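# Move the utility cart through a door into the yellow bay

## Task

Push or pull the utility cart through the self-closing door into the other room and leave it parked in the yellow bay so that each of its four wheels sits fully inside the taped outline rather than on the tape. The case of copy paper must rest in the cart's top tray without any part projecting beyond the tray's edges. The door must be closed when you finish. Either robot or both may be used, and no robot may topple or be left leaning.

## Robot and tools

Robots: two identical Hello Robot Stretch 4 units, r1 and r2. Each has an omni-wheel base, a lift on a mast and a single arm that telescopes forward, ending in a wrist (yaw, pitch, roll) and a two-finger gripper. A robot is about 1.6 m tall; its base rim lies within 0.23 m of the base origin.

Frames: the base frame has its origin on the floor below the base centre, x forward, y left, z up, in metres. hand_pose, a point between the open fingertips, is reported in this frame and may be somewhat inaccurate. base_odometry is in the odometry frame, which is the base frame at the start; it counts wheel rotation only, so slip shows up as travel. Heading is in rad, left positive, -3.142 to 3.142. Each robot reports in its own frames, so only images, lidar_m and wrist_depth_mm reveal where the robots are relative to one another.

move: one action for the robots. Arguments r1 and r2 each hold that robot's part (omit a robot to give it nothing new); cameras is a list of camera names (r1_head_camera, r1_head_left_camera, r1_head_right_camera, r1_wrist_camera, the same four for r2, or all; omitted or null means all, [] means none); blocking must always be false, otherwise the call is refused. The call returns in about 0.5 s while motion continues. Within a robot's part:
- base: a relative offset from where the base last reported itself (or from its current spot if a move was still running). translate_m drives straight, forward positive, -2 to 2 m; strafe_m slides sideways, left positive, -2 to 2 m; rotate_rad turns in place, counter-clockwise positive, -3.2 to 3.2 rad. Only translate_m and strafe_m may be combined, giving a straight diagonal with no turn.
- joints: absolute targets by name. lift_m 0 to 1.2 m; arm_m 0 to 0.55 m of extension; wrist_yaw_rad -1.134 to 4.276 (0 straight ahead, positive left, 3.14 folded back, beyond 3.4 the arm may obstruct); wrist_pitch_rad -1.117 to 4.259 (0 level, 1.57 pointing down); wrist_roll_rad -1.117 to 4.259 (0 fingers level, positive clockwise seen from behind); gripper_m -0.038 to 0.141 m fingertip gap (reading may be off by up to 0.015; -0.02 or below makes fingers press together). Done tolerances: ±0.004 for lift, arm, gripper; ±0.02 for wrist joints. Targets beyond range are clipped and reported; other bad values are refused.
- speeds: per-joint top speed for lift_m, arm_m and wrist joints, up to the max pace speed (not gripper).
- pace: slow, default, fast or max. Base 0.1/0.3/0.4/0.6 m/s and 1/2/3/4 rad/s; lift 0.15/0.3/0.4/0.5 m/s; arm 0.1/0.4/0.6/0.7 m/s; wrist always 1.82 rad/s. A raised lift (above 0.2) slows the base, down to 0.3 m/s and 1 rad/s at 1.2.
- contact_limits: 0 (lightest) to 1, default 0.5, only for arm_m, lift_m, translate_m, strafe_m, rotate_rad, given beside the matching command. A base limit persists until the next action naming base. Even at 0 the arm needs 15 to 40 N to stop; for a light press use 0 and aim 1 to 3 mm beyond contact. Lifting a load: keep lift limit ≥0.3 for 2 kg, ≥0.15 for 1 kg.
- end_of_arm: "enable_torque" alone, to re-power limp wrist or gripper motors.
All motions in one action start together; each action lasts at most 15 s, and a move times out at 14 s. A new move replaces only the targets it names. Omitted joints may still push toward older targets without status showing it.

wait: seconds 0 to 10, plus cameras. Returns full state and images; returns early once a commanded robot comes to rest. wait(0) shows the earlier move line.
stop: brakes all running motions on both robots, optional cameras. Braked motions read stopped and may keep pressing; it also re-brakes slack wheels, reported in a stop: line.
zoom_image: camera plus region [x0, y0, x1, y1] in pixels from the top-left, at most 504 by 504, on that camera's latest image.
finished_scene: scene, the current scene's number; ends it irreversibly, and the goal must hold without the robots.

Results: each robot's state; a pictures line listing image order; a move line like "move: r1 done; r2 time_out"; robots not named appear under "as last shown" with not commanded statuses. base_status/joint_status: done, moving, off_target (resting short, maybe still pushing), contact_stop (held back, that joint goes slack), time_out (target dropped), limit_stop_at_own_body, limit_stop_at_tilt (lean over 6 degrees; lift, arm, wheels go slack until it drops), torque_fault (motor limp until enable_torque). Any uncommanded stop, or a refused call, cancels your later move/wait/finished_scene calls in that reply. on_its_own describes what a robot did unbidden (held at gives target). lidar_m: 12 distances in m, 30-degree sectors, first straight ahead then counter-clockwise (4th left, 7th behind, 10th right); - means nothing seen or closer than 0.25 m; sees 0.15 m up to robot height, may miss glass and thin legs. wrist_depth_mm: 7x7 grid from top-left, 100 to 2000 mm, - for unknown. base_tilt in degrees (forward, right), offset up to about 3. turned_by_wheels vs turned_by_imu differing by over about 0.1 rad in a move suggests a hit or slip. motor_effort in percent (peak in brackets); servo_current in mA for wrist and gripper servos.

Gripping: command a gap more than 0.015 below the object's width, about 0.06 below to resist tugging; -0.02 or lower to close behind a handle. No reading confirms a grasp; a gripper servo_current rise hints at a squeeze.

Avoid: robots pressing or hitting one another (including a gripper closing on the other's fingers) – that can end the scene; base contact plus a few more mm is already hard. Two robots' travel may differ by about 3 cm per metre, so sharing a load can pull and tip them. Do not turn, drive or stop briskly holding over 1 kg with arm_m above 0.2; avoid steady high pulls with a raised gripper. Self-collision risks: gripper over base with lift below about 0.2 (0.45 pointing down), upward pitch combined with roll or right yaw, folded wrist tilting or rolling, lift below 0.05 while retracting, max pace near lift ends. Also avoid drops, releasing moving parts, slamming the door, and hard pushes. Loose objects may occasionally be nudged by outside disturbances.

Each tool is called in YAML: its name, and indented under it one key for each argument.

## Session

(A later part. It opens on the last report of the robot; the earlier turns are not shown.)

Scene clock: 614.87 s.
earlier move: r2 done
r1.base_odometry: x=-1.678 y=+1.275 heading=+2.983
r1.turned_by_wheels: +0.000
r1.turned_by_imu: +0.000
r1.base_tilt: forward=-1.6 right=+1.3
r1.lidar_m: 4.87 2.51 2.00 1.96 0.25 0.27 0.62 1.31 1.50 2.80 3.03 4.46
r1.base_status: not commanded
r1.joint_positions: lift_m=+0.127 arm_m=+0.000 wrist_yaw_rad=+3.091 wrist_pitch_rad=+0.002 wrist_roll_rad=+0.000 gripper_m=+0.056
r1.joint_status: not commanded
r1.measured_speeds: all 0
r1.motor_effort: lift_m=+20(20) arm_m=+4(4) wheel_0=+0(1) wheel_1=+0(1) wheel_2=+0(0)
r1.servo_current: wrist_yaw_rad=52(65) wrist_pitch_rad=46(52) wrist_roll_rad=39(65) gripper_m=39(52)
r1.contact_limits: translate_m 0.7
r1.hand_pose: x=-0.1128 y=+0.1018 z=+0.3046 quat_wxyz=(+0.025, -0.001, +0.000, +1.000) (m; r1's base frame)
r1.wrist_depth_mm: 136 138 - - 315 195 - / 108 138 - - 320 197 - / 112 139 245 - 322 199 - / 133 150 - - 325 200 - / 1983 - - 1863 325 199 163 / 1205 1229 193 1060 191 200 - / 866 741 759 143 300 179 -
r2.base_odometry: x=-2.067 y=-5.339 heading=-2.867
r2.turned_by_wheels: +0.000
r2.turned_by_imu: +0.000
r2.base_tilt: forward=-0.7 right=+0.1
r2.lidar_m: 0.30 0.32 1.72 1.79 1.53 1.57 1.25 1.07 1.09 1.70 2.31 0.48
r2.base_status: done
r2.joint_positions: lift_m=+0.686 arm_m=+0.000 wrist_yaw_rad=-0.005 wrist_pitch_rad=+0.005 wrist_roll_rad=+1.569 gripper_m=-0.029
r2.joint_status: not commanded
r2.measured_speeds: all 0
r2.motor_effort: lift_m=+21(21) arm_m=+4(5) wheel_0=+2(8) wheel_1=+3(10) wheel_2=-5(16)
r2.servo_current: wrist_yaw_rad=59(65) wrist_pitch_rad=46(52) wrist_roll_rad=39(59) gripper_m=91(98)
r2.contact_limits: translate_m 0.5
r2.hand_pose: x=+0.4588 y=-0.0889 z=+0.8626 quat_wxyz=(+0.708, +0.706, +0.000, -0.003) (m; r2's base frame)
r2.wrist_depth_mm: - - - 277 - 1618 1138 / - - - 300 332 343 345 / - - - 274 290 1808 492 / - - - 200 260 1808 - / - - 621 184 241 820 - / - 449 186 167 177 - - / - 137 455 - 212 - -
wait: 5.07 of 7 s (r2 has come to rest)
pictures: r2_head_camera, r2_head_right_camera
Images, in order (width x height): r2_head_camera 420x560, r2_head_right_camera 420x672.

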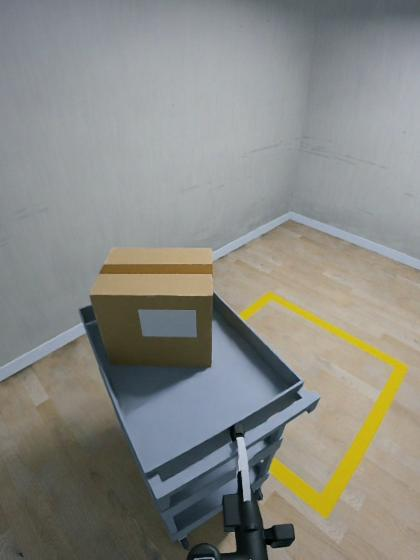

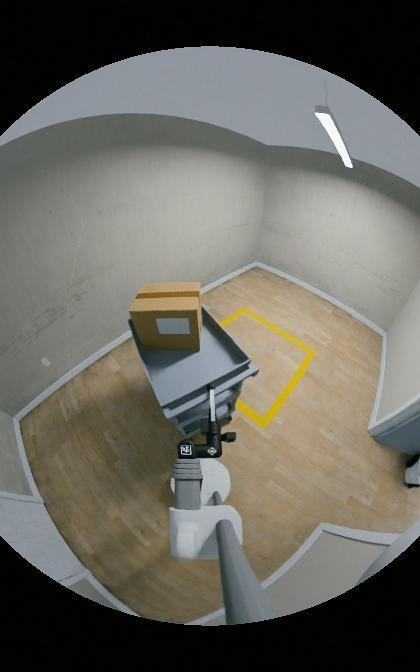

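move:
  r2: {"base":{"translate_m":0.05,"strafe_m":0.4},"pace":"slow","contact_limits":{"translate_m":0.5}}
  blocking: false
  cameras: []

wait:
  seconds: 7
  cameras: []

move:
  r2: {"base":{"rotate_rad":-0.6},"pace":"slow","contact_limits":{"rotate_rad":0.6}}
  blocking: false
  cameras: []

wait:
  seconds: 4
  cameras: ["r2_head_camera","r2_head_right_camera"]

Scene clock: 635.43 s.
move: r2 moving
r1: as last shown
r1.base_tilt: forward=-1.6 right=+1.2
r1.lidar_m: 4.86 2.49 1.98 1.95 0.25 0.25 0.64 1.30 1.52 2.81 3.02 4.46
r1.motor_effort: lift_m=+20(20) arm_m=+4(4) wheel_0=+0(0) wheel_1=+0(0) wheel_2=+0(0)
r1.servo_current: wrist_yaw_rad=39(52) wrist_pitch_rad=46(46) wrist_roll_rad=52(59) gripper_m=46(46)
r1.contact_limits: translate_m 0.7
r1.wrist_depth_mm: 135 138 - - 314 196 - / 108 138 - - 320 197 - / 112 139 244 - 322 198 - / 134 150 - - 325 199 - / 1921 - - 1983 327 200 163 / 1229 1182 193 1078 191 200 - / 831 759 768 143 300 179 -
r2.base_odometry: x=-2.065 y=-5.352 heading=-2.868
r2.turned_by_wheels: -0.001
r2.turned_by_imu: -0.001
r2.base_tilt: forward=-0.7 right=+0.1
r2.lidar_m: 0.30 0.31 1.73 1.79 1.54 1.55 1.26 1.09 1.08 1.69 2.33 0.48
r2.base_status: translate_m moving; strafe_m moving
r2.joint_positions: lift_m=+0.686 arm_m=+0.000 wrist_yaw_rad=-0.005 wrist_pitch_rad=+0.005 wrist_roll_rad=+1.569 gripper_m=-0.029
r2.joint_status: not commanded
r2.measured_speeds: translate_m=+0.008 strafe_m=+0.053 rotate_rad=-0.002 lift_m=+0.000 arm_m=+0.000 wrist_yaw_rad=+0.000 wrist_pitch_rad=+0.000 wrist_roll_rad=+0.000
r2.motor_effort: lift_m=+21(21) arm_m=+4(4) wheel_0=-9(15) wheel_1=+7(9) wheel_2=-10(10)
r2.servo_current: wrist_yaw_rad=46(59) wrist_pitch_rad=46(46) wrist_roll_rad=46(52) gripper_m=91(98)
r2.contact_limits: translate_m 0.5
r2.hand_pose: x=+0.4588 y=-0.0889 z=+0.8626 quat_wxyz=(+0.708, +0.706, +0.000, -0.003) (m; r2's base frame)
r2.wrist_depth_mm: - - - 279 - 1499 1160 / - - - 298 332 347 347 / - - - 216 289 1808 496 / - - - 198 264 1808 - / - - 615 183 241 809 - / - 455 187 167 179 - - / - 145 455 - 213 - -
pictures: none
No camera images: "cameras" was empty.

Scene clock: 640.17 s.
earlier move: r2 done
r1.base_odometry: x=-1.678 y=+1.275 heading=+2.983
r1.turned_by_wheels: +0.000
r1.turned_by_imu: +0.000
r1.base_tilt: forward=-1.6 right=+1.3
r1.lidar_m: 4.87 2.50 1.96 1.98 0.25 0.25 0.65 1.32 1.50 2.81 3.02 4.45
r1.base_status: not commanded
r1.joint_positions: lift_m=+0.127 arm_m=+0.000 wrist_yaw_rad=+3.091 wrist_pitch_rad=+0.002 wrist_roll_rad=+0.000 gripper_m=+0.056
r1.joint_status: not commanded
r1.measured_speeds: all 0
r1.motor_effort: lift_m=+20(20) arm_m=+4(4) wheel_0=+0(1) wheel_1=+0(1) wheel_2=+0(0)
r1.servo_current: wrist_yaw_rad=59(78) wrist_pitch_rad=39(52) wrist_roll_rad=52(65) gripper_m=39(46)
r1.contact_limits: translate_m 0.7
r1.hand_pose: x=-0.1128 y=+0.1018 z=+0.3046 quat_wxyz=(+0.025, -0.001, +0.000, +1.000) (m; r1's base frame)
r1.wrist_depth_mm: 136 138 - - 317 195 - / 108 138 - - 317 198 - / 112 138 245 - 322 198 - / 134 150 - - 324 199 - / - - - - 327 200 162 / 1205 1182 194 1060 191 200 - / 842 759 759 143 300 179 -
r2.base_odometry: x=-2.007 y=-5.737 heading=-2.867
r2.turned_by_wheels: +0.001
r2.turned_by_imu: +0.001
r2.base_tilt: forward=-0.6 right=+0.1
r2.lidar_m: 0.37 0.39 1.41 1.52 1.27 1.31 1.59 1.39 1.38 2.10 2.95 0.43
r2.base_status: done
r2.joint_positions: lift_m=+0.686 arm_m=+0.000 wrist_yaw_rad=-0.003 wrist_pitch_rad=+0.005 wrist_roll_rad=+1.569 gripper_m=-0.029
r2.joint_status: not commanded
r2.measured_speeds: all 0
r2.motor_effort: lift_m=+21(21) arm_m=+4(4) wheel_0=-5(15) wheel_1=+4(9) wheel_2=-6(10)
r2.servo_current: wrist_yaw_rad=33(65) wrist_pitch_rad=46(52) wrist_roll_rad=46(59) gripper_m=91(98)
r2.contact_limits: translate_m 0.5
r2.hand_pose: x=+0.4590 y=-0.0883 z=+0.8626 quat_wxyz=(+0.708, +0.706, +0.001, -0.003) (m; r2's base frame)
r2.wrist_depth_mm: - - - 179 241 1756 1138 / - - - 178 240 1661 - / - - 609 176 236 788 - / - 459 466 233 235 842 - / - 496 496 173 232 831 - / - 525 186 170 177 - - / - - - - - - -
wait: 4.73 of 7 s (r2 has come to rest)
pictures: none
No camera images: "cameras" was empty.

Scene clock: 640.67 s.
move: r2 moving
r1: as last shown
r1.lidar_m: 4.86 2.50 1.98 1.98 0.25 0.26 0.63 1.31 1.49 2.81 3.03 4.49
r1.motor_effort: lift_m=+20(20) arm_m=+4(4) wheel_0=+0(1) wheel_1=+0(0) wheel_2=+0(0)
r1.servo_current: wrist_yaw_rad=39(59) wrist_pitch_rad=39(46) wrist_roll_rad=46(59) gripper_m=46(46)
r1.contact_limits: translate_m 0.7
r1.wrist_depth_mm: 135 138 - - 315 196 - / 108 138 - - 319 197 - / 112 138 244 - 322 198 - / 134 150 - - 324 199 - / 1983 - - 1921 327 200 162 / 1182 1205 193 1078 191 200 - / 854 759 750 143 301 179 -
r2.base_odometry: x=-2.007 y=-5.737 heading=-2.991
r2.turned_by_wheels: -0.124
r2.turned_by_imu: -0.120
r2.base_tilt: forward=-0.7 right=+0.1
r2.lidar_m: 0.35 0.35 1.40 1.56 1.28 1.27 1.46 1.39 1.38 2.11 2.43 0.45
r2.base_status: rotate_rad moving
r2.joint_positions: lift_m=+0.686 arm_m=+0.000 wrist_yaw_rad=+0.007 wrist_pitch_rad=+0.005 wrist_roll_rad=+1.569 gripper_m=-0.029
r2.joint_status: not commanded
r2.measured_speeds: translate_m=+0.002 strafe_m=+0.000 rotate_rad=-0.487 lift_m=+0.000 arm_m=+0.000 wrist_yaw_rad=+0.000 wrist_pitch_rad=+0.000 wrist_roll_rad=+0.000
r2.motor_effort: lift_m=+21(21) arm_m=+4(4) wheel_0=+9(11) wheel_1=+8(8) wheel_2=+14(15)
r2.servo_current: wrist_yaw_rad=46(59) wrist_pitch_rad=46(52) wrist_roll_rad=46(52) gripper_m=91(98)
r2.contact_limits: rotate_rad 0.6
r2.hand_pose: x=+0.4599 y=-0.0855 z=+0.8626 quat_wxyz=(+0.708, +0.706, +0.004, +0.001) (m; r2's base frame)
r2.wrist_depth_mm: - - - 260 266 1366 1098 / - - - 253 258 1808 492 / - - - 187 248 809 - / - - 517 181 243 809 - / - 473 473 178 236 809 - / - 496 187 171 178 - - / - 138 535 - 223 - -
pictures: none
No camera images: "cameras" was empty.

Scene clock: 642.10 s.
earlier move: r2 done
r1.base_odometry: x=-1.678 y=+1.275 heading=+2.983
r1.turned_by_wheels: +0.000
r1.turned_by_imu: +0.000
r1.base_tilt: forward=-1.6 right=+1.3
r1.lidar_m: 4.85 2.52 1.99 1.98 0.25 0.25 0.64 1.32 1.50 2.80 3.03 4.44
r1.base_status: not commanded
r1.joint_positions: lift_m=+0.127 arm_m=+0.000 wrist_yaw_rad=+3.091 wrist_pitch_rad=+0.002 wrist_roll_rad=+0.000 gripper_m=+0.056
r1.joint_status: not commanded
r1.measured_speeds: all 0
r1.motor_effort: lift_m=+20(20) arm_m=+4(4) wheel_0=+0(1) wheel_1=+0(0) wheel_2=+0(0)
r1.servo_current: wrist_yaw_rad=59(65) wrist_pitch_rad=39(52) wrist_roll_rad=46(65) gripper_m=39(46)
r1.contact_limits: translate_m 0.7
r1.hand_pose: x=-0.1128 y=+0.1018 z=+0.3046 quat_wxyz=(+0.025, -0.001, +0.000, +1.000) (m; r1's base frame)
r1.wrist_depth_mm: 136 138 - - 319 195 - / 108 138 - - 319 198 - / 112 138 244 - 322 198 - / 134 150 - - 324 198 - / 1921 - - 1921 327 200 163 / 1182 1205 193 1098 191 200 - / 854 759 750 143 300 178 -
r2.base_odometry: x=-2.007 y=-5.737 heading=+2.817
r2.turned_by_wheels: -0.475
r2.turned_by_imu: -0.464
r2.base_tilt: forward=-0.7 right=+0.0
r2.lidar_m: 0.25 0.25 0.83 1.41 1.56 1.29 1.27 1.50 1.38 1.39 2.10 0.52
r2.base_status: done
r2.joint_positions: lift_m=+0.686 arm_m=+0.000 wrist_yaw_rad=+0.005 wrist_pitch_rad=+0.005 wrist_roll_rad=+1.569 gripper_m=-0.029
r2.joint_status: not commanded
r2.measured_speeds: all 0
r2.motor_effort: lift_m=+21(21) arm_m=+5(6) wheel_0=+7(15) wheel_1=+6(9) wheel_2=+6(18)
r2.servo_current: wrist_yaw_rad=39(78) wrist_pitch_rad=39(52) wrist_roll_rad=46(59) gripper_m=91(98)
r2.contact_limits: rotate_rad 0.6
r2.hand_pose: x=+0.4596 y=-0.0860 z=+0.8626 quat_wxyz=(+0.708, +0.707, +0.003, +0.000) (m; r2's base frame)
r2.wrist_depth_mm: - - - - - 1756 1160 / - - - - - 1661 1160 / - - - 364 - 1576 1098 / - - - 300 392 1576 455 / - - - 194 268 1708 496 / - - 188 154 179 1576 554 / - - - - 193 - -
wait: 1.43 of 4 s (r2 has come to rest)
pictures: r2_head_camera, r2_head_right_camera
Images, in order (width x height): r2_head_camera 420x560, r2_head_right_camera 420x672.

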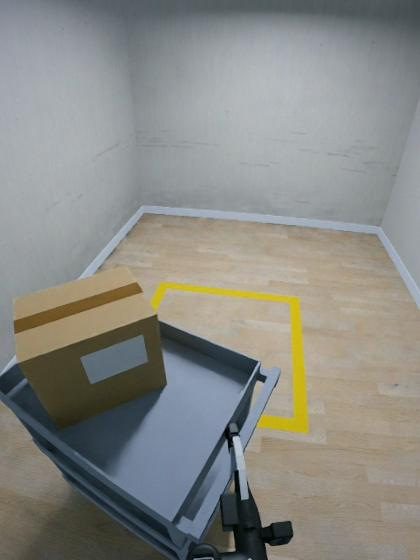

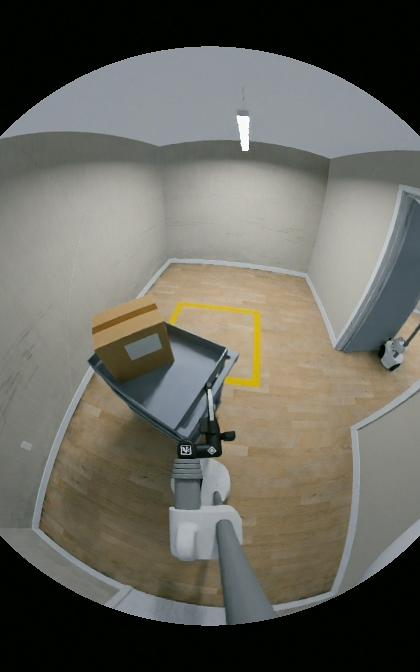

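move:
  r2: {"base":{"translate_m":-0.04,"strafe_m":0.34},"pace":"slow","contact_limits":{"translate_m":0.5}}
  blocking: false
  cameras: []

wait:
  seconds: 6
  cameras: ["r2_head_camera","r2_head_right_camera"]

Scene clock: 649.93 s.
move: r2 moving
r1: as last shown
r1.lidar_m: 4.86 2.47 1.97 1.95 0.25 0.26 0.65 1.31 1.48 2.81 3.01 4.46
r1.servo_current: wrist_yaw_rad=46(65) wrist_pitch_rad=52(52) wrist_roll_rad=39(65) gripper_m=39(46)
r1.contact_limits: translate_m 0.7
r1.wrist_depth_mm: 136 138 - - 315 194 - / 108 138 - - 320 198 - / 112 138 244 - 322 198 - / 134 150 - - 324 199 - / 1983 - - - 325 200 162 / 1205 1182 194 1060 191 200 - / 842 741 750 143 300 179 -
r2.base_odometry: x=-2.010 y=-5.750 heading=+2.818
r2.turned_by_wheels: +0.000
r2.turned_by_imu: +0.001
r2.base_tilt: forward=-0.7 right=+0.0
r2.lidar_m: 0.25 0.27 1.41 1.38 1.58 1.27 1.29 1.50 1.39 1.39 2.11 0.50
r2.base_status: translate_m moving; strafe_m moving
r2.joint_positions: lift_m=+0.686 arm_m=+0.000 wrist_yaw_rad=+0.005 wrist_pitch_rad=+0.005 wrist_roll_rad=+1.569 gripper_m=-0.029
r2.joint_status: not commanded
r2.measured_speeds: translate_m=-0.007 strafe_m=+0.052 rotate_rad=+0.000 lift_m=+0.000 arm_m=+0.000 wrist_yaw_rad=+0.000 wrist_pitch_rad=+0.000 wrist_roll_rad=+0.000
r2.motor_effort: lift_m=+21(21) arm_m=+6(6) wheel_0=-5(8) wheel_1=+7(11) wheel_2=+6(9)
r2.servo_current: wrist_yaw_rad=46(59) wrist_pitch_rad=46(52) wrist_roll_rad=65(65) gripper_m=91(98)
r2.contact_limits: translate_m 0.5
r2.hand_pose: x=+0.4596 y=-0.0860 z=+0.8626 quat_wxyz=(+0.708, +0.707, +0.003, +0.000) (m; r2's base frame)
r2.wrist_depth_mm: - - - - - 1661 1160 / - - - - - 1661 1182 / - - - 364 - 1430 1060 / - - - 300 392 1537 455 / - - - 186 266 1708 488 / - - 186 154 179 591 554 / - - - - 193 - -
pictures: none
No camera images: "cameras" was empty.

Scene clock: 654.07 s.
earlier move: r2 done
r1.base_odometry: x=-1.678 y=+1.275 heading=+2.983
r1.turned_by_wheels: +0.000
r1.turned_by_imu: +0.000
r1.base_tilt: forward=-1.6 right=+1.3
r1.lidar_m: 4.86 2.48 1.97 1.98 0.25 0.27 0.61 1.30 1.50 2.82 3.01 4.44
r1.base_status: not commanded
r1.joint_positions: lift_m=+0.127 arm_m=+0.000 wrist_yaw_rad=+3.091 wrist_pitch_rad=+0.002 wrist_roll_rad=+0.000 gripper_m=+0.056
r1.joint_status: not commanded
r1.measured_speeds: all 0
r1.motor_effort: lift_m=+20(20) arm_m=+4(4) wheel_0=+0(1) wheel_1=+0(0) wheel_2=+0(0)
r1.servo_current: wrist_yaw_rad=46(72) wrist_pitch_rad=39(52) wrist_roll_rad=52(65) gripper_m=39(52)
r1.contact_limits: translate_m 0.7
r1.hand_pose: x=-0.1128 y=+0.1018 z=+0.3046 quat_wxyz=(+0.025, -0.001, +0.000, +1.000) (m; r1's base frame)
r1.wrist_depth_mm: 135 137 - - 315 195 - / 108 138 - - 319 197 - / 112 138 245 - 322 198 - / 134 150 - - 325 199 - / - - - 1921 327 200 162 / 1205 1205 194 1078 191 200 - / 854 741 750 143 301 179 -
r2.base_odometry: x=-2.077 y=-6.072 heading=+2.818
r2.turned_by_wheels: +0.000
r2.turned_by_imu: -0.001
r2.base_tilt: forward=-0.7 right=+0.1
r2.lidar_m: 0.27 0.31 1.08 1.09 1.26 1.19 1.16 1.35 1.72 1.69 2.40 0.47
r2.base_status: done
r2.joint_positions: lift_m=+0.686 arm_m=+0.000 wrist_yaw_rad=-0.006 wrist_pitch_rad=+0.005 wrist_roll_rad=+1.569 gripper_m=-0.029
r2.joint_status: not commanded
r2.measured_speeds: all 0
r2.motor_effort: lift_m=+21(21) arm_m=+5(6) wheel_0=-4(15) wheel_1=+5(11) wheel_2=+4(9)
r2.servo_current: wrist_yaw_rad=46(65) wrist_pitch_rad=46(52) wrist_roll_rad=59(65) gripper_m=91(98)
r2.contact_limits: translate_m 0.5
r2.hand_pose: x=+0.4586 y=-0.0892 z=+0.8626 quat_wxyz=(+0.708, +0.707, -0.001, -0.004) (m; r2's base frame)
r2.wrist_depth_mm: - - - 297 - 1618 1160 / - - - 324 349 357 364 / - - - 286 306 1661 1182 / - - - 205 268 1708 525 / - - - 185 244 750 - / - - 186 164 179 - - / - 136 442 - 208 - -
wait: 4.13 of 6 s (r2 has come to rest)
pictures: r2_head_camera, r2_head_right_camera
Images, in order (width x height): r2_head_camera 420x560, r2_head_right_camera 420x672.

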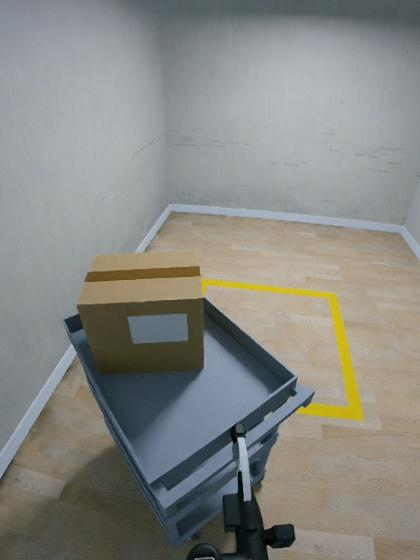

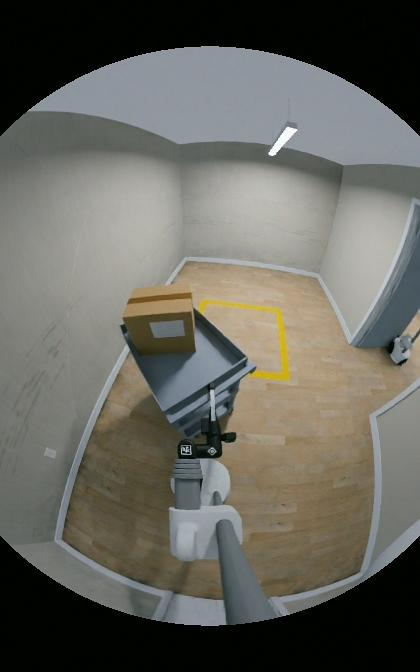

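move:
  r2: {"base":{"translate_m":0.02,"strafe_m":0.4},"pace":"slow","contact_limits":{"translate_m":0.5}}
  blocking: false
  cameras: []

wait:
  seconds: 6
  cameras: ["r2_head_camera","r2_head_right_camera"]

Scene clock: 658.07 s.
move: r2 moving
r1: as last shown
r1.lidar_m: 4.87 2.52 2.00 1.97 0.25 0.26 0.66 1.30 1.51 2.79 3.02 4.46
r1.servo_current: wrist_yaw_rad=59(72) wrist_pitch_rad=39(46) wrist_roll_rad=33(52) gripper_m=46(46)
r1.contact_limits: translate_m 0.7
r1.wrist_depth_mm: 136 138 - - 317 195 - / 108 138 - - 317 197 - / 112 139 245 - 322 198 - / 133 150 - - 325 198 - / 1921 - - 1921 327 200 163 / 1182 1205 193 1098 190 200 - / 842 759 750 143 298 179 -
r2.base_odometry: x=-2.082 y=-6.085 heading=+2.817
r2.turned_by_wheels: -0.001
r2.turned_by_imu: +0.000
r2.base_tilt: forward=-0.7 right=+0.1
r2.lidar_m: 0.30 0.30 1.09 1.07 1.24 1.19 1.17 1.35 1.73 1.73 2.39 0.47
r2.base_status: translate_m moving; strafe_m moving
r2.joint_positions: lift_m=+0.686 arm_m=+0.000 wrist_yaw_rad=-0.006 wrist_pitch_rad=+0.005 wrist_roll_rad=+1.569 gripper_m=-0.029
r2.joint_status: not commanded
r2.measured_speeds: translate_m=+0.002 strafe_m=+0.054 rotate_rad=+0.003 lift_m=+0.000 arm_m=+0.000 wrist_yaw_rad=+0.000 wrist_pitch_rad=+0.000 wrist_roll_rad=+0.000
r2.motor_effort: lift_m=+21(21) arm_m=+5(6) wheel_0=-11(13) wheel_1=+8(10) wheel_2=-9(9)
r2.servo_current: wrist_yaw_rad=46(65) wrist_pitch_rad=46(46) wrist_roll_rad=52(59) gripper_m=85(98)
r2.contact_limits: translate_m 0.5
r2.hand_pose: x=+0.4586 y=-0.0892 z=+0.8626 quat_wxyz=(+0.708, +0.707, -0.001, -0.004) (m; r2's base frame)
r2.wrist_depth_mm: - - - 297 - 1661 1160 / - - - 324 349 357 359 / - - - 285 307 1661 1160 / - - - 204 268 1661 525 / - - - 185 244 750 - / - - 186 163 179 - - / - 137 445 - 208 - -
pictures: none
No camera images: "cameras" was empty.

Scene clock: 662.73 s.
earlier move: r2 done
r1.base_odometry: x=-1.678 y=+1.275 heading=+2.983
r1.turned_by_wheels: +0.000
r1.turned_by_imu: +0.000
r1.base_tilt: forward=-1.6 right=+1.3
r1.lidar_m: 4.86 2.52 1.95 1.98 0.25 0.26 0.63 1.30 1.50 2.81 3.03 4.41
r1.base_status: not commanded
r1.joint_positions: lift_m=+0.127 arm_m=+0.000 wrist_yaw_rad=+3.091 wrist_pitch_rad=+0.002 wrist_roll_rad=+0.000 gripper_m=+0.056
r1.joint_status: not commanded
r1.measured_speeds: all 0
r1.motor_effort: lift_m=+20(20) arm_m=+4(4) wheel_0=+0(1) wheel_1=+0(0) wheel_2=+0(0)
r1.servo_current: wrist_yaw_rad=39(78) wrist_pitch_rad=39(52) wrist_roll_rad=52(72) gripper_m=39(52)
r1.contact_limits: translate_m 0.7
r1.hand_pose: x=-0.1128 y=+0.1018 z=+0.3046 quat_wxyz=(+0.025, -0.001, +0.000, +1.000) (m; r1's base frame)
r1.wrist_depth_mm: 136 138 - - 315 195 - / 108 138 - - 320 197 - / 112 139 246 - 322 198 - / 134 150 - - 325 200 - / 1921 - - 1983 325 199 163 / 1205 1182 193 1078 191 199 - / 842 750 768 143 301 178 -
r2.base_odometry: x=-2.224 y=-6.445 heading=+2.817
r2.turned_by_wheels: +0.000
r2.turned_by_imu: +0.001
r2.base_tilt: forward=-0.7 right=+0.0
r2.lidar_m: 0.34 0.33 0.70 0.70 0.80 1.14 1.12 1.28 2.11 2.12 2.75 0.45
r2.base_status: done
r2.joint_positions: lift_m=+0.686 arm_m=+0.000 wrist_yaw_rad=-0.006 wrist_pitch_rad=+0.005 wrist_roll_rad=+1.569 gripper_m=-0.029
r2.joint_status: not commanded
r2.measured_speeds: all 0
r2.motor_effort: lift_m=+21(21) arm_m=+5(6) wheel_0=-5(13) wheel_1=+5(10) wheel_2=-7(11)
r2.servo_current: wrist_yaw_rad=46(72) wrist_pitch_rad=46(52) wrist_roll_rad=52(59) gripper_m=91(98)
r2.contact_limits: translate_m 0.5
r2.hand_pose: x=+0.4587 y=-0.0891 z=+0.8626 quat_wxyz=(+0.708, +0.707, +0.000, -0.004) (m; r2's base frame)
r2.wrist_depth_mm: - - - 223 301 306 309 / - - - 271 278 1661 1229 / - - - 199 263 1808 504 / - - - 189 249 788 - / - 521 469 180 236 831 - / - 473 186 168 178 - - / - 137 496 - 218 - -
wait: 4.67 of 6 s (r2 has come to rest)
pictures: r2_head_camera, r2_head_right_camera
Images, in order (width x height): r2_head_camera 420x560, r2_head_right_camera 420x672.

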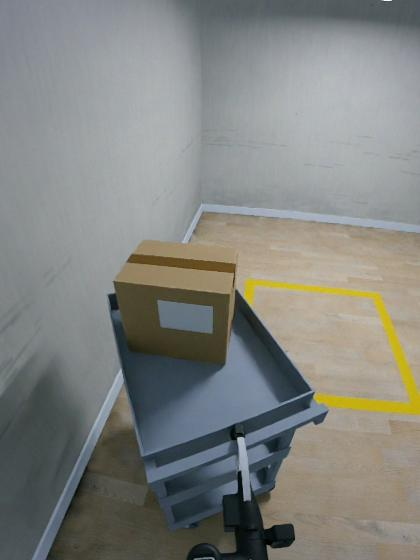

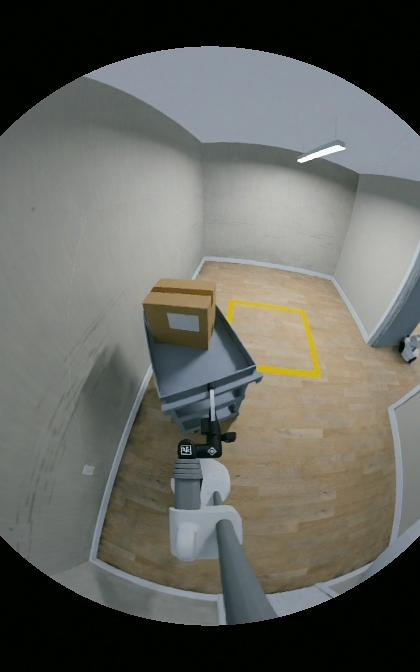

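move:
  r2: {"base":{"translate_m":0.45,"strafe_m":-0.35},"pace":"slow","contact_limits":{"translate_m":0.5}}
  blocking: false
  cameras: []

wait:
  seconds: 8
  cameras: ["r2_head_camera","r2_head_right_camera"]

Scene clock: 684.23 s.
move: r2 moving
r1: as last shown
r1.lidar_m: 4.87 2.54 1.96 1.95 0.25 0.25 0.63 1.32 1.50 2.79 3.05 4.45
r1.motor_effort: lift_m=+20(20) arm_m=+4(4) wheel_0=+0(0) wheel_1=+0(0) wheel_2=+0(0)
r1.servo_current: wrist_yaw_rad=59(65) wrist_pitch_rad=46(52) wrist_roll_rad=46(59) gripper_m=46(46)
r1.contact_limits: translate_m 0.7
r1.wrist_depth_mm: 136 138 - - 317 195 - / 108 138 - - 319 198 - / 112 139 244 - 322 198 - / 134 150 - - 325 199 - / 1983 - - - 325 200 162 / 1205 1205 194 1078 191 200 - / 854 759 750 143 300 179 -
r2.base_odometry: x=-2.231 y=-6.434 heading=+2.817
r2.turned_by_wheels: +0.000
r2.turned_by_imu: +0.000
r2.base_tilt: forward=-0.7 right=+0.0
r2.lidar_m: 0.33 0.34 0.69 0.70 0.82 1.14 1.12 1.29 2.09 2.11 2.71 0.47
r2.base_status: translate_m moving; strafe_m moving
r2.joint_positions: lift_m=+0.686 arm_m=+0.000 wrist_yaw_rad=-0.006 wrist_pitch_rad=+0.005 wrist_roll_rad=+1.569 gripper_m=-0.029
r2.joint_status: not commanded
r2.measured_speeds: translate_m=+0.042 strafe_m=-0.033 rotate_rad=+0.001 lift_m=+0.000 arm_m=+0.000 wrist_yaw_rad=+0.000 wrist_pitch_rad=+0.000 wrist_roll_rad=+0.000
r2.motor_effort: lift_m=+21(21) arm_m=+5(6) wheel_0=+11(11) wheel_1=-4(6) wheel_2=-11(13)
r2.servo_current: wrist_yaw_rad=52(59) wrist_pitch_rad=46(46) wrist_roll_rad=46(52) gripper_m=91(98)
r2.contact_limits: translate_m 0.5
r2.hand_pose: x=+0.4587 y=-0.0891 z=+0.8626 quat_wxyz=(+0.708, +0.707, +0.000, -0.004) (m; r2's base frame)
r2.wrist_depth_mm: - - - 274 301 312 314 / - - - 272 286 1661 1138 / - - - 201 267 1756 - / - - - 190 249 809 - / - 544 462 180 237 842 - / - 469 186 168 178 - - / - 138 492 - 216 - -
pictures: none
No camera images: "cameras" was empty.

Scene clock: 690.63 s.
earlier move: r2 done
r1.base_odometry: x=-1.678 y=+1.275 heading=+2.983
r1.turned_by_wheels: +0.000
r1.turned_by_imu: +0.000
r1.base_tilt: forward=-1.6 right=+1.3
r1.lidar_m: 4.87 2.52 1.97 1.98 0.25 0.26 0.64 1.31 1.52 2.78 3.03 4.45
r1.base_status: not commanded
r1.joint_positions: lift_m=+0.127 arm_m=+0.000 wrist_yaw_rad=+3.091 wrist_pitch_rad=+0.002 wrist_roll_rad=+0.000 gripper_m=+0.056
r1.joint_status: not commanded
r1.measured_speeds: all 0
r1.motor_effort: lift_m=+20(20) arm_m=+4(4) wheel_0=+0(1) wheel_1=+0(0) wheel_2=+0(0)
r1.servo_current: wrist_yaw_rad=65(78) wrist_pitch_rad=46(52) wrist_roll_rad=59(72) gripper_m=33(46)
r1.contact_limits: translate_m 0.7
r1.hand_pose: x=-0.1128 y=+0.1018 z=+0.3046 quat_wxyz=(+0.025, -0.001, +0.000, +1.000) (m; r1's base frame)
r1.wrist_depth_mm: 136 138 - - 314 195 - / 108 138 - - 320 198 - / 112 139 245 - 324 198 - / 133 150 - - 325 200 - / - - - 1983 325 200 163 / 1182 1205 193 1078 191 200 - / 854 750 759 143 301 179 -
r2.base_odometry: x=-2.539 y=-5.970 heading=+2.817
r2.turned_by_wheels: +0.001
r2.turned_by_imu: +0.006
r2.base_tilt: forward=-0.7 right=+0.0
r2.lidar_m: 0.25 0.25 0.67 0.94 1.09 1.65 1.63 1.85 1.87 1.86 2.24 0.54
r2.base_status: done
r2.joint_positions: lift_m=+0.686 arm_m=+0.000 wrist_yaw_rad=+0.017 wrist_pitch_rad=+0.005 wrist_roll_rad=+1.569 gripper_m=-0.029
r2.joint_status: not commanded
r2.measured_speeds: all 0
r2.motor_effort: lift_m=+21(21) arm_m=+6(6) wheel_0=+8(18) wheel_1=-1(6) wheel_2=-3(13)
r2.servo_current: wrist_yaw_rad=91(111) wrist_pitch_rad=46(52) wrist_roll_rad=46(65) gripper_m=91(98)
r2.contact_limits: translate_m 0.5
r2.hand_pose: x=+0.4606 y=-0.0826 z=+0.8626 quat_wxyz=(+0.708, +0.707, +0.008, +0.004) (m; r2's base frame)
r2.wrist_depth_mm: - - - - - 1618 1138 / - - - - - 1661 1160 / - - - 364 - 1661 1118 / - - - 310 389 1464 399 / - - - 202 285 1708 484 / - - 186 160 178 1661 539 / - - - - 203 - -
wait: 6.40 of 8 s (r2 has come to rest)
pictures: r2_head_camera, r2_head_right_camera
Images, in order (width x height): r2_head_camera 420x560, r2_head_right_camera 420x672.

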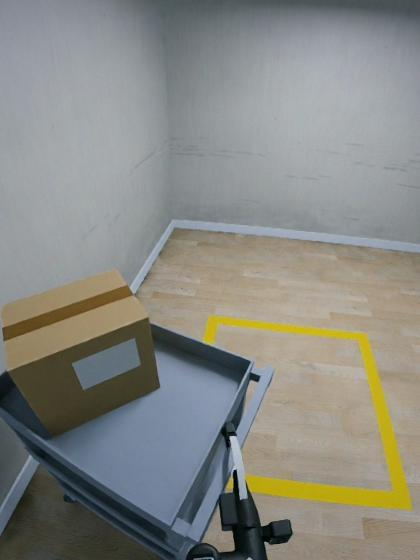

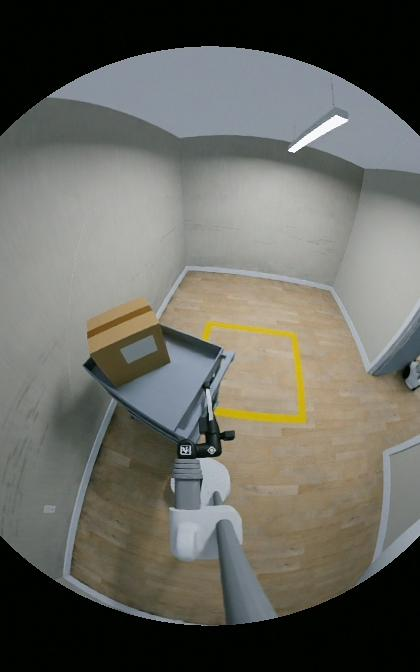

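move:
  r2: {"base":{"translate_m":0.2,"strafe_m":-0.35},"joints":{"wrist_yaw_rad":0.6},"speeds":{"wrist_yaw_rad":0.15},"pace":"slow","contact_limits":{"translate_m":0.5}}
  blocking: false
  cameras: []

wait:
  seconds: 6
  cameras: ["r2_head_camera","r2_head_right_camera"]

Scene clock: 698.07 s.
move: r2 moving
r1: as last shown
r1.base_tilt: forward=-1.6 right=+1.2
r1.lidar_m: 4.87 2.49 1.97 1.96 0.25 0.28 0.65 1.29 1.49 2.81 3.03 4.43
r1.servo_current: wrist_yaw_rad=52(52) wrist_pitch_rad=39(46) wrist_roll_rad=52(65) gripper_m=39(46)
r1.contact_limits: translate_m 0.7
r1.wrist_depth_mm: 136 138 - - 317 195 - / 108 138 - - 320 197 - / 112 138 244 - 322 198 - / 133 150 - - 325 200 - / 1983 - - 1863 327 200 163 / 1182 1182 194 1060 191 200 - / 866 759 759 143 300 179 -
r2.base_odometry: x=-2.541 y=-5.957 heading=+2.817
r2.turned_by_wheels: +0.000
r2.turned_by_imu: +0.000
r2.base_tilt: forward=-0.6 right=+0.1
r2.lidar_m: 0.25 0.25 0.65 0.94 1.12 1.65 1.62 1.88 1.86 1.85 2.22 0.58
r2.base_status: translate_m moving; strafe_m moving
r2.joint_positions: lift_m=+0.686 arm_m=+0.000 wrist_yaw_rad=+0.064 wrist_pitch_rad=+0.005 wrist_roll_rad=+1.569 gripper_m=-0.029
r2.joint_status: wrist_yaw_rad moving
r2.measured_speeds: translate_m=+0.025 strafe_m=-0.042 rotate_rad=-0.003 lift_m=+0.000 arm_m=+0.000 wrist_yaw_rad=+0.130 wrist_pitch_rad=+0.000 wrist_roll_rad=+0.000
r2.motor_effort: lift_m=+21(21) arm_m=+5(6) wheel_0=+12(13) wheel_1=-5(5) wheel_2=-8(8)
r2.servo_current: wrist_yaw_rad=39(91) wrist_pitch_rad=46(46) wrist_roll_rad=52(65) gripper_m=91(91)
r2.contact_limits: translate_m 0.5
r2.hand_pose: x=+0.4642 y=-0.0687 z=+0.8626 quat_wxyz=(+0.707, +0.706, +0.024, +0.021) (m; r2's base frame)
r2.wrist_depth_mm: - - - - - 1661 1182 / - - - - - 1661 1160 / - - - 366 - 1576 1098 / - - - 246 387 1464 399 / - - - 196 279 1708 484 / - - 181 153 179 1576 554 / - - - - 200 - -
pictures: none
No camera images: "cameras" was empty.

Scene clock: 702.87 s.
earlier move: r2 done
r1.base_odometry: x=-1.678 y=+1.275 heading=+2.983
r1.turned_by_wheels: +0.000
r1.turned_by_imu: +0.000
r1.base_tilt: forward=-1.6 right=+1.2
r1.lidar_m: 4.84 2.49 2.00 1.96 0.25 0.25 0.63 1.33 1.50 2.80 2.99 4.43
r1.base_status: not commanded
r1.joint_positions: lift_m=+0.127 arm_m=+0.000 wrist_yaw_rad=+3.091 wrist_pitch_rad=+0.002 wrist_roll_rad=+0.000 gripper_m=+0.056
r1.joint_status: not commanded
r1.measured_speeds: all 0
r1.motor_effort: lift_m=+20(20) arm_m=+4(4) wheel_0=+0(1) wheel_1=+0(0) wheel_2=+0(0)
r1.servo_current: wrist_yaw_rad=46(72) wrist_pitch_rad=39(52) wrist_roll_rad=39(72) gripper_m=39(52)
r1.contact_limits: translate_m 0.7
r1.hand_pose: x=-0.1128 y=+0.1018 z=+0.3046 quat_wxyz=(+0.025, -0.001, +0.000, +1.000) (m; r1's base frame)
r1.wrist_depth_mm: 136 138 - - 317 195 - / 108 138 - - 319 197 - / 112 139 244 - 324 198 - / 134 150 - - 324 199 - / - - - 1921 325 200 163 / 1205 1205 193 1078 191 200 - / 854 750 759 143 303 179 -
r2.base_odometry: x=-2.617 y=-5.574 heading=+2.817
r2.turned_by_wheels: +0.000
r2.turned_by_imu: +0.002
r2.base_tilt: forward=-0.7 right=+0.1
r2.lidar_m: 0.48 0.25 0.34 1.24 1.42 1.91 1.89 1.86 1.55 1.57 1.83 2.83
r2.base_status: done
r2.joint_positions: lift_m=+0.686 arm_m=+0.000 wrist_yaw_rad=+0.605 wrist_pitch_rad=+0.005 wrist_roll_rad=+1.569 gripper_m=-0.029
r2.joint_status: all done
r2.measured_speeds: all 0
r2.motor_effort: lift_m=+21(21) arm_m=+5(6) wheel_0=+6(14) wheel_1=-5(8) wheel_2=-2(10)
r2.servo_current: wrist_yaw_rad=59(104) wrist_pitch_rad=46(52) wrist_roll_rad=39(65) gripper_m=91(104)
r2.contact_limits: translate_m 0.5
r2.hand_pose: x=+0.4578 y=+0.0920 z=+0.8626 quat_wxyz=(+0.676, +0.674, +0.212, +0.209) (m; r2's base frame)
r2.wrist_depth_mm: - - - - - 1618 1138 / - - - 317 - 1430 1098 / - - - 239 319 1576 462 / - - - 207 278 1618 500 / - - - 186 249 668 - / - 439 185 165 178 - - / - 137 436 - 210 - -
wait: 4.80 of 6 s (r2 has come to rest)
pictures: r2_head_camera, r2_head_right_camera
Images, in order (width x height): r2_head_camera 420x560, r2_head_right_camera 420x672.

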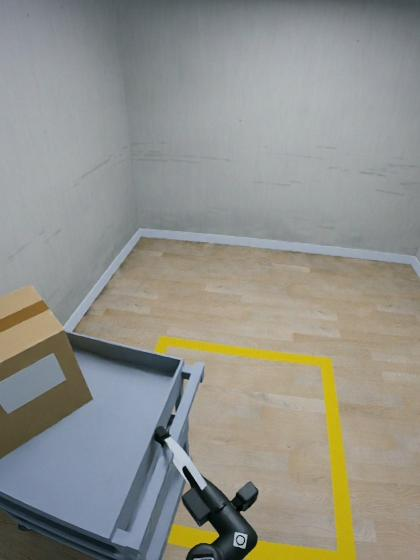

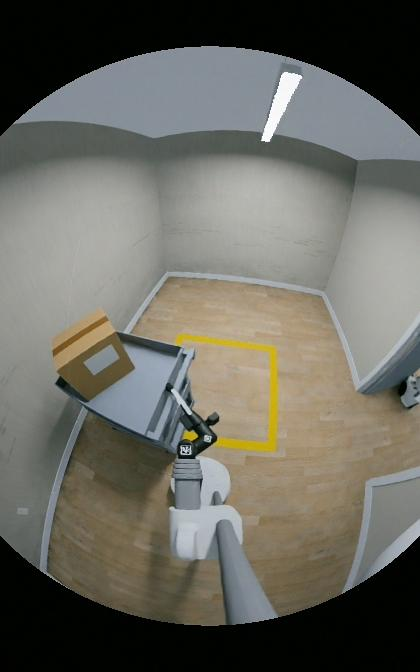

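move:
  r2: {"base":{"translate_m":0.5,"strafe_m":-0.2},"joints":{"wrist_yaw_rad":1.0},"speeds":{"wrist_yaw_rad":0.1},"pace":"slow","contact_limits":{"translate_m":0.5}}
  blocking: false
  cameras: []

wait:
  seconds: 8
  cameras: ["r2_head_camera","r2_head_right_camera","r2_head_left_camera"]

Scene clock: 717.97 s.
move: r2 moving
r1: as last shown
r1.base_tilt: forward=-1.6 right=+1.3
r1.lidar_m: 4.86 2.52 1.95 1.99 0.25 0.25 0.62 1.31 1.50 2.81 3.02 4.45
r1.motor_effort: lift_m=+20(20) arm_m=+4(4) wheel_0=+1(1) wheel_1=+0(0) wheel_2=+0(0)
r1.servo_current: wrist_yaw_rad=59(65) wrist_pitch_rad=46(46) wrist_roll_rad=33(59) gripper_m=46(46)
r1.contact_limits: translate_m 0.7
r1.wrist_depth_mm: 136 138 - - 319 196 - / 108 138 - - 319 197 - / 112 139 246 - 322 199 - / 134 150 - - 324 199 - / 1983 - - 1921 324 200 163 / 1205 1229 193 1098 191 199 - / 854 759 759 143 300 179 -
r2.base_odometry: x=-2.627 y=-5.566 heading=+2.817
r2.turned_by_wheels: +0.000
r2.turned_by_imu: +0.000
r2.base_tilt: forward=-0.7 right=+0.1
r2.lidar_m: 0.42 0.25 0.33 1.22 1.43 1.90 1.92 1.85 1.54 1.63 1.84 2.81
r2.base_status: translate_m moving; strafe_m moving
r2.joint_positions: lift_m=+0.686 arm_m=+0.000 wrist_yaw_rad=+0.638 wrist_pitch_rad=+0.005 wrist_roll_rad=+1.569 gripper_m=-0.029
r2.joint_status: wrist_yaw_rad moving
r2.measured_speeds: translate_m=+0.049 strafe_m=-0.021 rotate_rad=-0.002 lift_m=+0.000 arm_m=+0.000 wrist_yaw_rad=+0.067 wrist_pitch_rad=+0.000 wrist_roll_rad=+0.000
r2.motor_effort: lift_m=+21(21) arm_m=+5(6) wheel_0=+9(11) wheel_1=+5(6) wheel_2=-12(12)
r2.servo_current: wrist_yaw_rad=52(72) wrist_pitch_rad=46(52) wrist_roll_rad=52(52) gripper_m=91(98)
r2.contact_limits: translate_m 0.5
r2.hand_pose: x=+0.4545 y=+0.1015 z=+0.8626 quat_wxyz=(+0.672, +0.670, +0.223, +0.220) (m; r2's base frame)
r2.wrist_depth_mm: - - - - - 1618 1138 / - - - 315 - 1397 1160 / - - - 237 317 1537 462 / - - - 206 276 1537 504 / - - - 185 248 661 - / - 436 185 165 178 - - / - 137 436 - 210 - -
pictures: none
No camera images: "cameras" was empty.

Scene clock: 724.07 s.
earlier move: r2 done
r1.base_odometry: x=-1.678 y=+1.275 heading=+2.983
r1.turned_by_wheels: +0.000
r1.turned_by_imu: +0.000
r1.base_tilt: forward=-1.6 right=+1.3
r1.lidar_m: 4.86 2.49 1.98 1.95 0.25 0.26 0.64 1.32 1.49 2.80 3.01 4.45
r1.base_status: not commanded
r1.joint_positions: lift_m=+0.127 arm_m=+0.000 wrist_yaw_rad=+3.091 wrist_pitch_rad=+0.002 wrist_roll_rad=+0.000 gripper_m=+0.056
r1.joint_status: not commanded
r1.measured_speeds: all 0
r1.motor_effort: lift_m=+20(20) arm_m=+4(4) wheel_0=+0(1) wheel_1=+0(1) wheel_2=+0(0)
r1.servo_current: wrist_yaw_rad=33(72) wrist_pitch_rad=39(52) wrist_roll_rad=65(72) gripper_m=46(52)
r1.contact_limits: translate_m 0.7
r1.hand_pose: x=-0.1128 y=+0.1018 z=+0.3046 quat_wxyz=(+0.025, -0.001, +0.000, +1.000) (m; r1's base frame)
r1.wrist_depth_mm: 136 138 - - 317 195 - / 108 138 - - 319 197 - / 112 138 282 - 322 198 - / 133 150 - - 327 199 - / 1983 - - 1921 327 200 162 / 1205 1205 195 1118 191 200 - / 854 750 759 143 300 179 -
r2.base_odometry: x=-3.027 y=-5.226 heading=+2.818
r2.turned_by_wheels: +0.001
r2.turned_by_imu: +0.002
r2.base_tilt: forward=-0.7 right=+0.1
r2.lidar_m: 2.29 0.25 0.25 0.36 1.51 2.44 2.42 1.78 1.58 1.54 1.72 2.31
r2.base_status: done
r2.joint_positions: lift_m=+0.686 arm_m=+0.000 wrist_yaw_rad=+1.006 wrist_pitch_rad=+0.005 wrist_roll_rad=+1.569 gripper_m=-0.029
r2.joint_status: all done
r2.measured_speeds: all 0
r2.motor_effort: lift_m=+21(21) arm_m=+5(6) wheel_0=+8(14) wheel_1=+4(8) wheel_2=-2(14)
r2.servo_current: wrist_yaw_rad=46(130) wrist_pitch_rad=39(59) wrist_roll_rad=39(59) gripper_m=85(98)
r2.contact_limits: translate_m 0.5
r2.hand_pose: x=+0.3990 y=+0.1968 z=+0.8626 quat_wxyz=(+0.621, +0.618, +0.342, +0.340) (m; r2's base frame)
r2.wrist_depth_mm: - - - - - 1576 1138 / - - - 332 - 1430 1182 / - - - 271 370 382 387 / - - - 218 297 1336 484 / - - - 187 257 - - / - - 182 164 178 627 - / - 137 418 - 204 - -
wait: 6.10 of 8 s (r2 has come to rest)
pictures: r2_head_camera, r2_head_left_camera, r2_head_right_camera
Images, in order (width x height): r2_head_camera 420x560, r2_head_left_camera 420x672, r2_head_right_camera 420x672.

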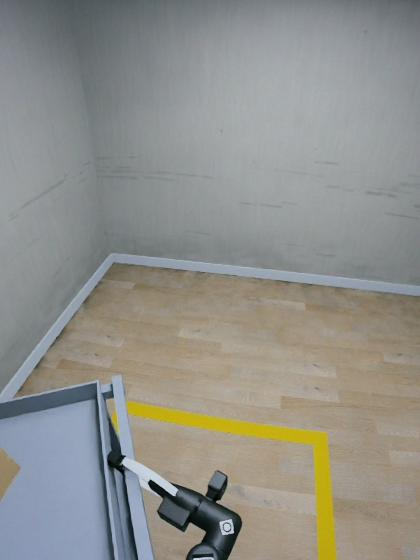

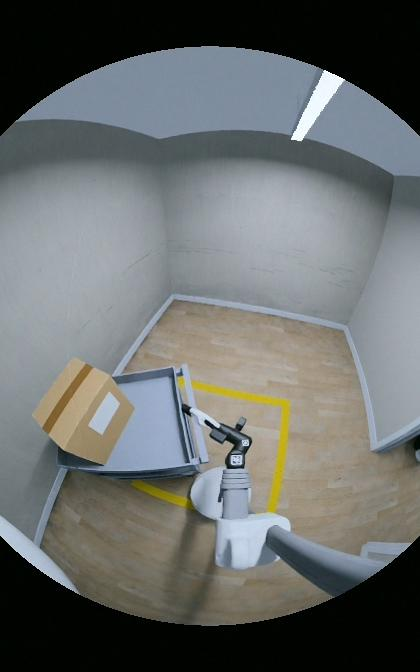

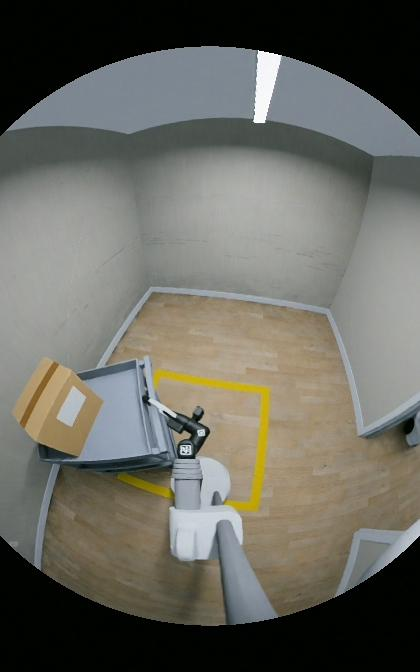

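move:
  r2: {"base":{"translate_m":0.16,"strafe_m":-0.15},"joints":{"arm_m":0.17,"wrist_yaw_rad":1.1},"speeds":{"wrist_yaw_rad":0.1,"arm_m":0.07},"pace":"slow","contact_limits":{"translate_m":0.5,"arm_m":0.6}}
  blocking: false
  cameras: []

wait:
  seconds: 8
  cameras: []

wait:
  seconds: 1.5
  cameras: ["r2_head_camera","r2_head_right_camera","r2_head_left_camera"]

Scene clock: 739.93 s.
move: r2 moving
r1: as last shown
r1.lidar_m: 4.85 2.49 1.98 1.97 0.25 0.25 0.64 1.30 1.51 2.78 3.02 4.45
r1.servo_current: wrist_yaw_rad=46(59) wrist_pitch_rad=33(46) wrist_roll_rad=46(59) gripper_m=39(46)
r1.contact_limits: translate_m 0.7
r1.wrist_depth_mm: 135 138 - - 315 195 - / 108 138 - - 319 198 - / 112 139 282 - 322 198 - / 133 150 - - 325 199 - / 1921 - - 1921 325 199 162 / 1182 1205 193 1098 191 200 - / 866 750 750 143 301 179 -
r2.base_odometry: x=-3.033 y=-5.214 heading=+2.818
r2.turned_by_wheels: -0.001
r2.turned_by_imu: +0.000
r2.base_tilt: forward=-0.7 right=+0.1
r2.lidar_m: 2.30 0.25 0.25 0.38 1.51 2.45 2.45 1.79 1.59 1.52 1.69 2.27
r2.base_status: translate_m moving; strafe_m moving
r2.joint_positions: lift_m=+0.686 arm_m=+0.029 wrist_yaw_rad=+1.043 wrist_pitch_rad=+0.005 wrist_roll_rad=+1.569 gripper_m=-0.029
r2.joint_status: arm_m moving; wrist_yaw_rad moving
r2.measured_speeds: translate_m=+0.038 strafe_m=-0.035 rotate_rad=+0.003 lift_m=+0.000 arm_m=+0.070 wrist_yaw_rad=+0.095 wrist_pitch_rad=+0.000 wrist_roll_rad=+0.000
r2.motor_effort: lift_m=+21(21) arm_m=+6(11) wheel_0=+8(15) wheel_1=-5(6) wheel_2=-9(11)
r2.servo_current: wrist_yaw_rad=33(78) wrist_pitch_rad=39(46) wrist_roll_rad=39(59) gripper_m=91(98)
r2.contact_limits: arm_m 0.6; translate_m 0.5
r2.hand_pose: x=+0.4206 y=+0.2050 z=+0.8626 quat_wxyz=(+0.614, +0.612, +0.353, +0.351) (m; r2's base frame)
r2.wrist_depth_mm: - - - - - 1464 1138 / - - - 329 - 1430 1138 / - - - 273 368 382 384 / - - - 218 298 1308 484 / - - - 187 257 - 544 / - - 183 163 179 634 - / - 136 413 - 205 - -
pictures: none
No camera images: "cameras" was empty.

Scene clock: 742.87 s.
earlier move: r2 done
r1.base_odometry: x=-1.678 y=+1.275 heading=+2.983
r1.turned_by_wheels: +0.000
r1.turned_by_imu: +0.000
r1.base_tilt: forward=-1.6 right=+1.3
r1.lidar_m: 4.85 2.52 1.99 1.95 0.25 0.25 0.64 1.30 1.49 2.82 3.03 4.45
r1.base_status: not commanded
r1.joint_positions: lift_m=+0.127 arm_m=+0.000 wrist_yaw_rad=+3.091 wrist_pitch_rad=+0.002 wrist_roll_rad=+0.000 gripper_m=+0.056
r1.joint_status: not commanded
r1.measured_speeds: all 0
r1.motor_effort: lift_m=+20(20) arm_m=+4(4) wheel_0=+0(1) wheel_1=+0(1) wheel_2=+0(0)
r1.servo_current: wrist_yaw_rad=52(65) wrist_pitch_rad=39(52) wrist_roll_rad=46(72) gripper_m=39(46)
r1.contact_limits: translate_m 0.7
r1.hand_pose: x=-0.1128 y=+0.1018 z=+0.3046 quat_wxyz=(+0.025, -0.001, +0.000, +1.000) (m; r1's base frame)
r1.wrist_depth_mm: 135 138 - - 317 195 - / 108 138 - - 319 198 - / 112 139 245 - 324 199 - / 133 150 - - 325 200 - / - - - 1921 325 200 162 / 1160 1182 193 1098 190 200 - / 854 750 759 143 301 179 -
r2.base_odometry: x=-3.131 y=-5.033 heading=+2.818
r2.turned_by_wheels: +0.001
r2.turned_by_imu: +0.002
r2.base_tilt: forward=-0.7 right=+0.1
r2.lidar_m: 0.36 0.29 0.32 0.45 1.64 2.64 2.60 1.65 1.56 1.38 1.59 2.11
r2.base_status: done
r2.joint_positions: lift_m=+0.686 arm_m=+0.170 wrist_yaw_rad=+1.107 wrist_pitch_rad=+0.005 wrist_roll_rad=+1.569 gripper_m=-0.029
r2.joint_status: all done
r2.measured_speeds: all 0
r2.motor_effort: lift_m=+21(21) arm_m=+7(14) wheel_0=+8(19) wheel_1=-3(6) wheel_2=-4(11)
r2.servo_current: wrist_yaw_rad=65(117) wrist_pitch_rad=39(52) wrist_roll_rad=59(59) gripper_m=85(98)
r2.contact_limits: arm_m 0.6; translate_m 0.5
r2.hand_pose: x=+0.5478 y=+0.2189 z=+0.8626 quat_wxyz=(+0.603, +0.600, +0.373, +0.371) (m; r2's base frame)
r2.wrist_depth_mm: - - - - - 1499 1160 / - - - - - 1397 1160 / - - - 329 - 1366 1098 / - - - 245 364 399 436 / - - - 189 268 1308 484 / - - 185 156 179 - 554 / - - - - 194 - -
wait: 2.93 of 8 s (r2 has come to rest)
pictures: none
No camera images: "cameras" was empty.

Scene clock: 744.37 s.
r1.base_odometry: x=-1.678 y=+1.275 heading=+2.983
r1.turned_by_wheels: +0.000
r1.turned_by_imu: +0.000
r1.base_tilt: forward=-1.6 right=+1.3
r1.lidar_m: 4.86 2.51 1.96 1.96 0.25 0.25 0.62 1.33 1.50 2.80 3.03 4.46
r1.base_status: not commanded
r1.joint_positions: lift_m=+0.127 arm_m=+0.000 wrist_yaw_rad=+3.091 wrist_pitch_rad=+0.002 wrist_roll_rad=+0.000 gripper_m=+0.056
r1.joint_status: not commanded
r1.measured_speeds: all 0
r1.motor_effort: lift_m=+20(20) arm_m=+4(4) wheel_0=+0(1) wheel_1=+0(1) wheel_2=+0(0)
r1.servo_current: wrist_yaw_rad=39(65) wrist_pitch_rad=39(52) wrist_roll_rad=39(72) gripper_m=39(46)
r1.contact_limits: translate_m 0.7
r1.hand_pose: x=-0.1128 y=+0.1018 z=+0.3046 quat_wxyz=(+0.025, -0.001, +0.000, +1.000) (m; r1's base frame)
r1.wrist_depth_mm: 136 138 - - 314 195 - / 108 138 - - 319 197 - / 112 139 245 - 322 198 - / 133 150 - - 324 199 - / 1921 - - 1921 325 200 162 / 1205 1205 193 1098 191 200 - / 842 750 741 143 300 179 -
r2.base_odometry: x=-3.131 y=-5.033 heading=+2.818
r2.turned_by_wheels: +0.000
r2.turned_by_imu: +0.000
r2.base_tilt: forward=-0.6 right=+0.1
r2.lidar_m: 0.37 0.31 0.33 0.43 1.64 2.63 2.63 1.65 1.57 1.36 1.58 2.12
r2.base_status: done
r2.joint_positions: lift_m=+0.686 arm_m=+0.170 wrist_yaw_rad=+1.107 wrist_pitch_rad=+0.005 wrist_roll_rad=+1.569 gripper_m=-0.029
r2.joint_status: all done
r2.measured_speeds: all 0
r2.motor_effort: lift_m=+21(21) arm_m=+7(14) wheel_0=+7(19) wheel_1=-3(6) wheel_2=-4(11)
r2.servo_current: wrist_yaw_rad=46(117) wrist_pitch_rad=46(52) wrist_roll_rad=46(59) gripper_m=91(98)
r2.contact_limits: arm_m 0.6; translate_m 0.5
r2.hand_pose: x=+0.5478 y=+0.2189 z=+0.8626 quat_wxyz=(+0.603, +0.600, +0.373, +0.371) (m; r2's base frame)
r2.wrist_depth_mm: - - - - - 1464 1160 / - - - - - 1430 1160 / - - - 327 - 1397 1118 / - - - 246 364 397 436 / - - - 189 267 1336 480 / - - 183 156 179 - 554 / - - - - 194 - -
wait: 1.50 s; at rest by 0.27 s
pictures: r2_head_camera, r2_head_left_camera, r2_head_right_camera
Images, in order (width x height): r2_head_camera 420x560, r2_head_left_camera 420x672, r2_head_right_camera 420x672.

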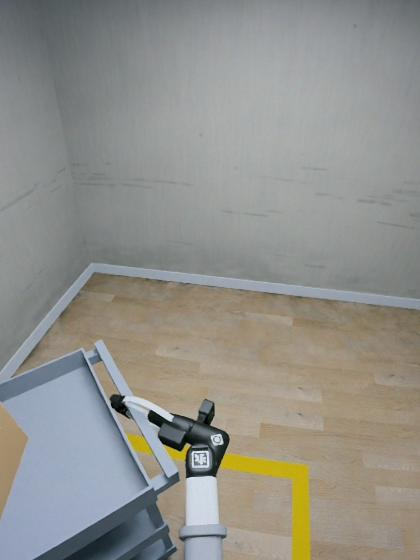

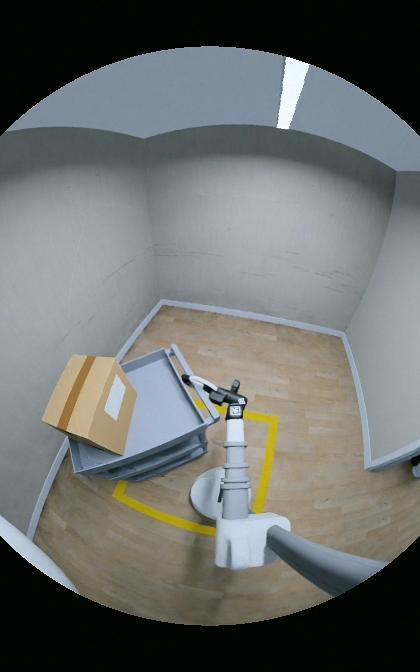

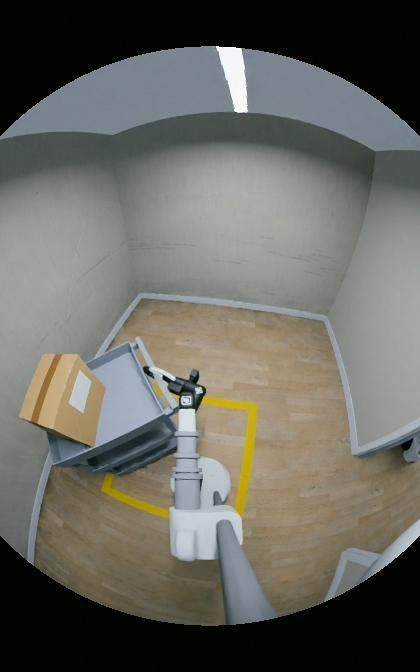

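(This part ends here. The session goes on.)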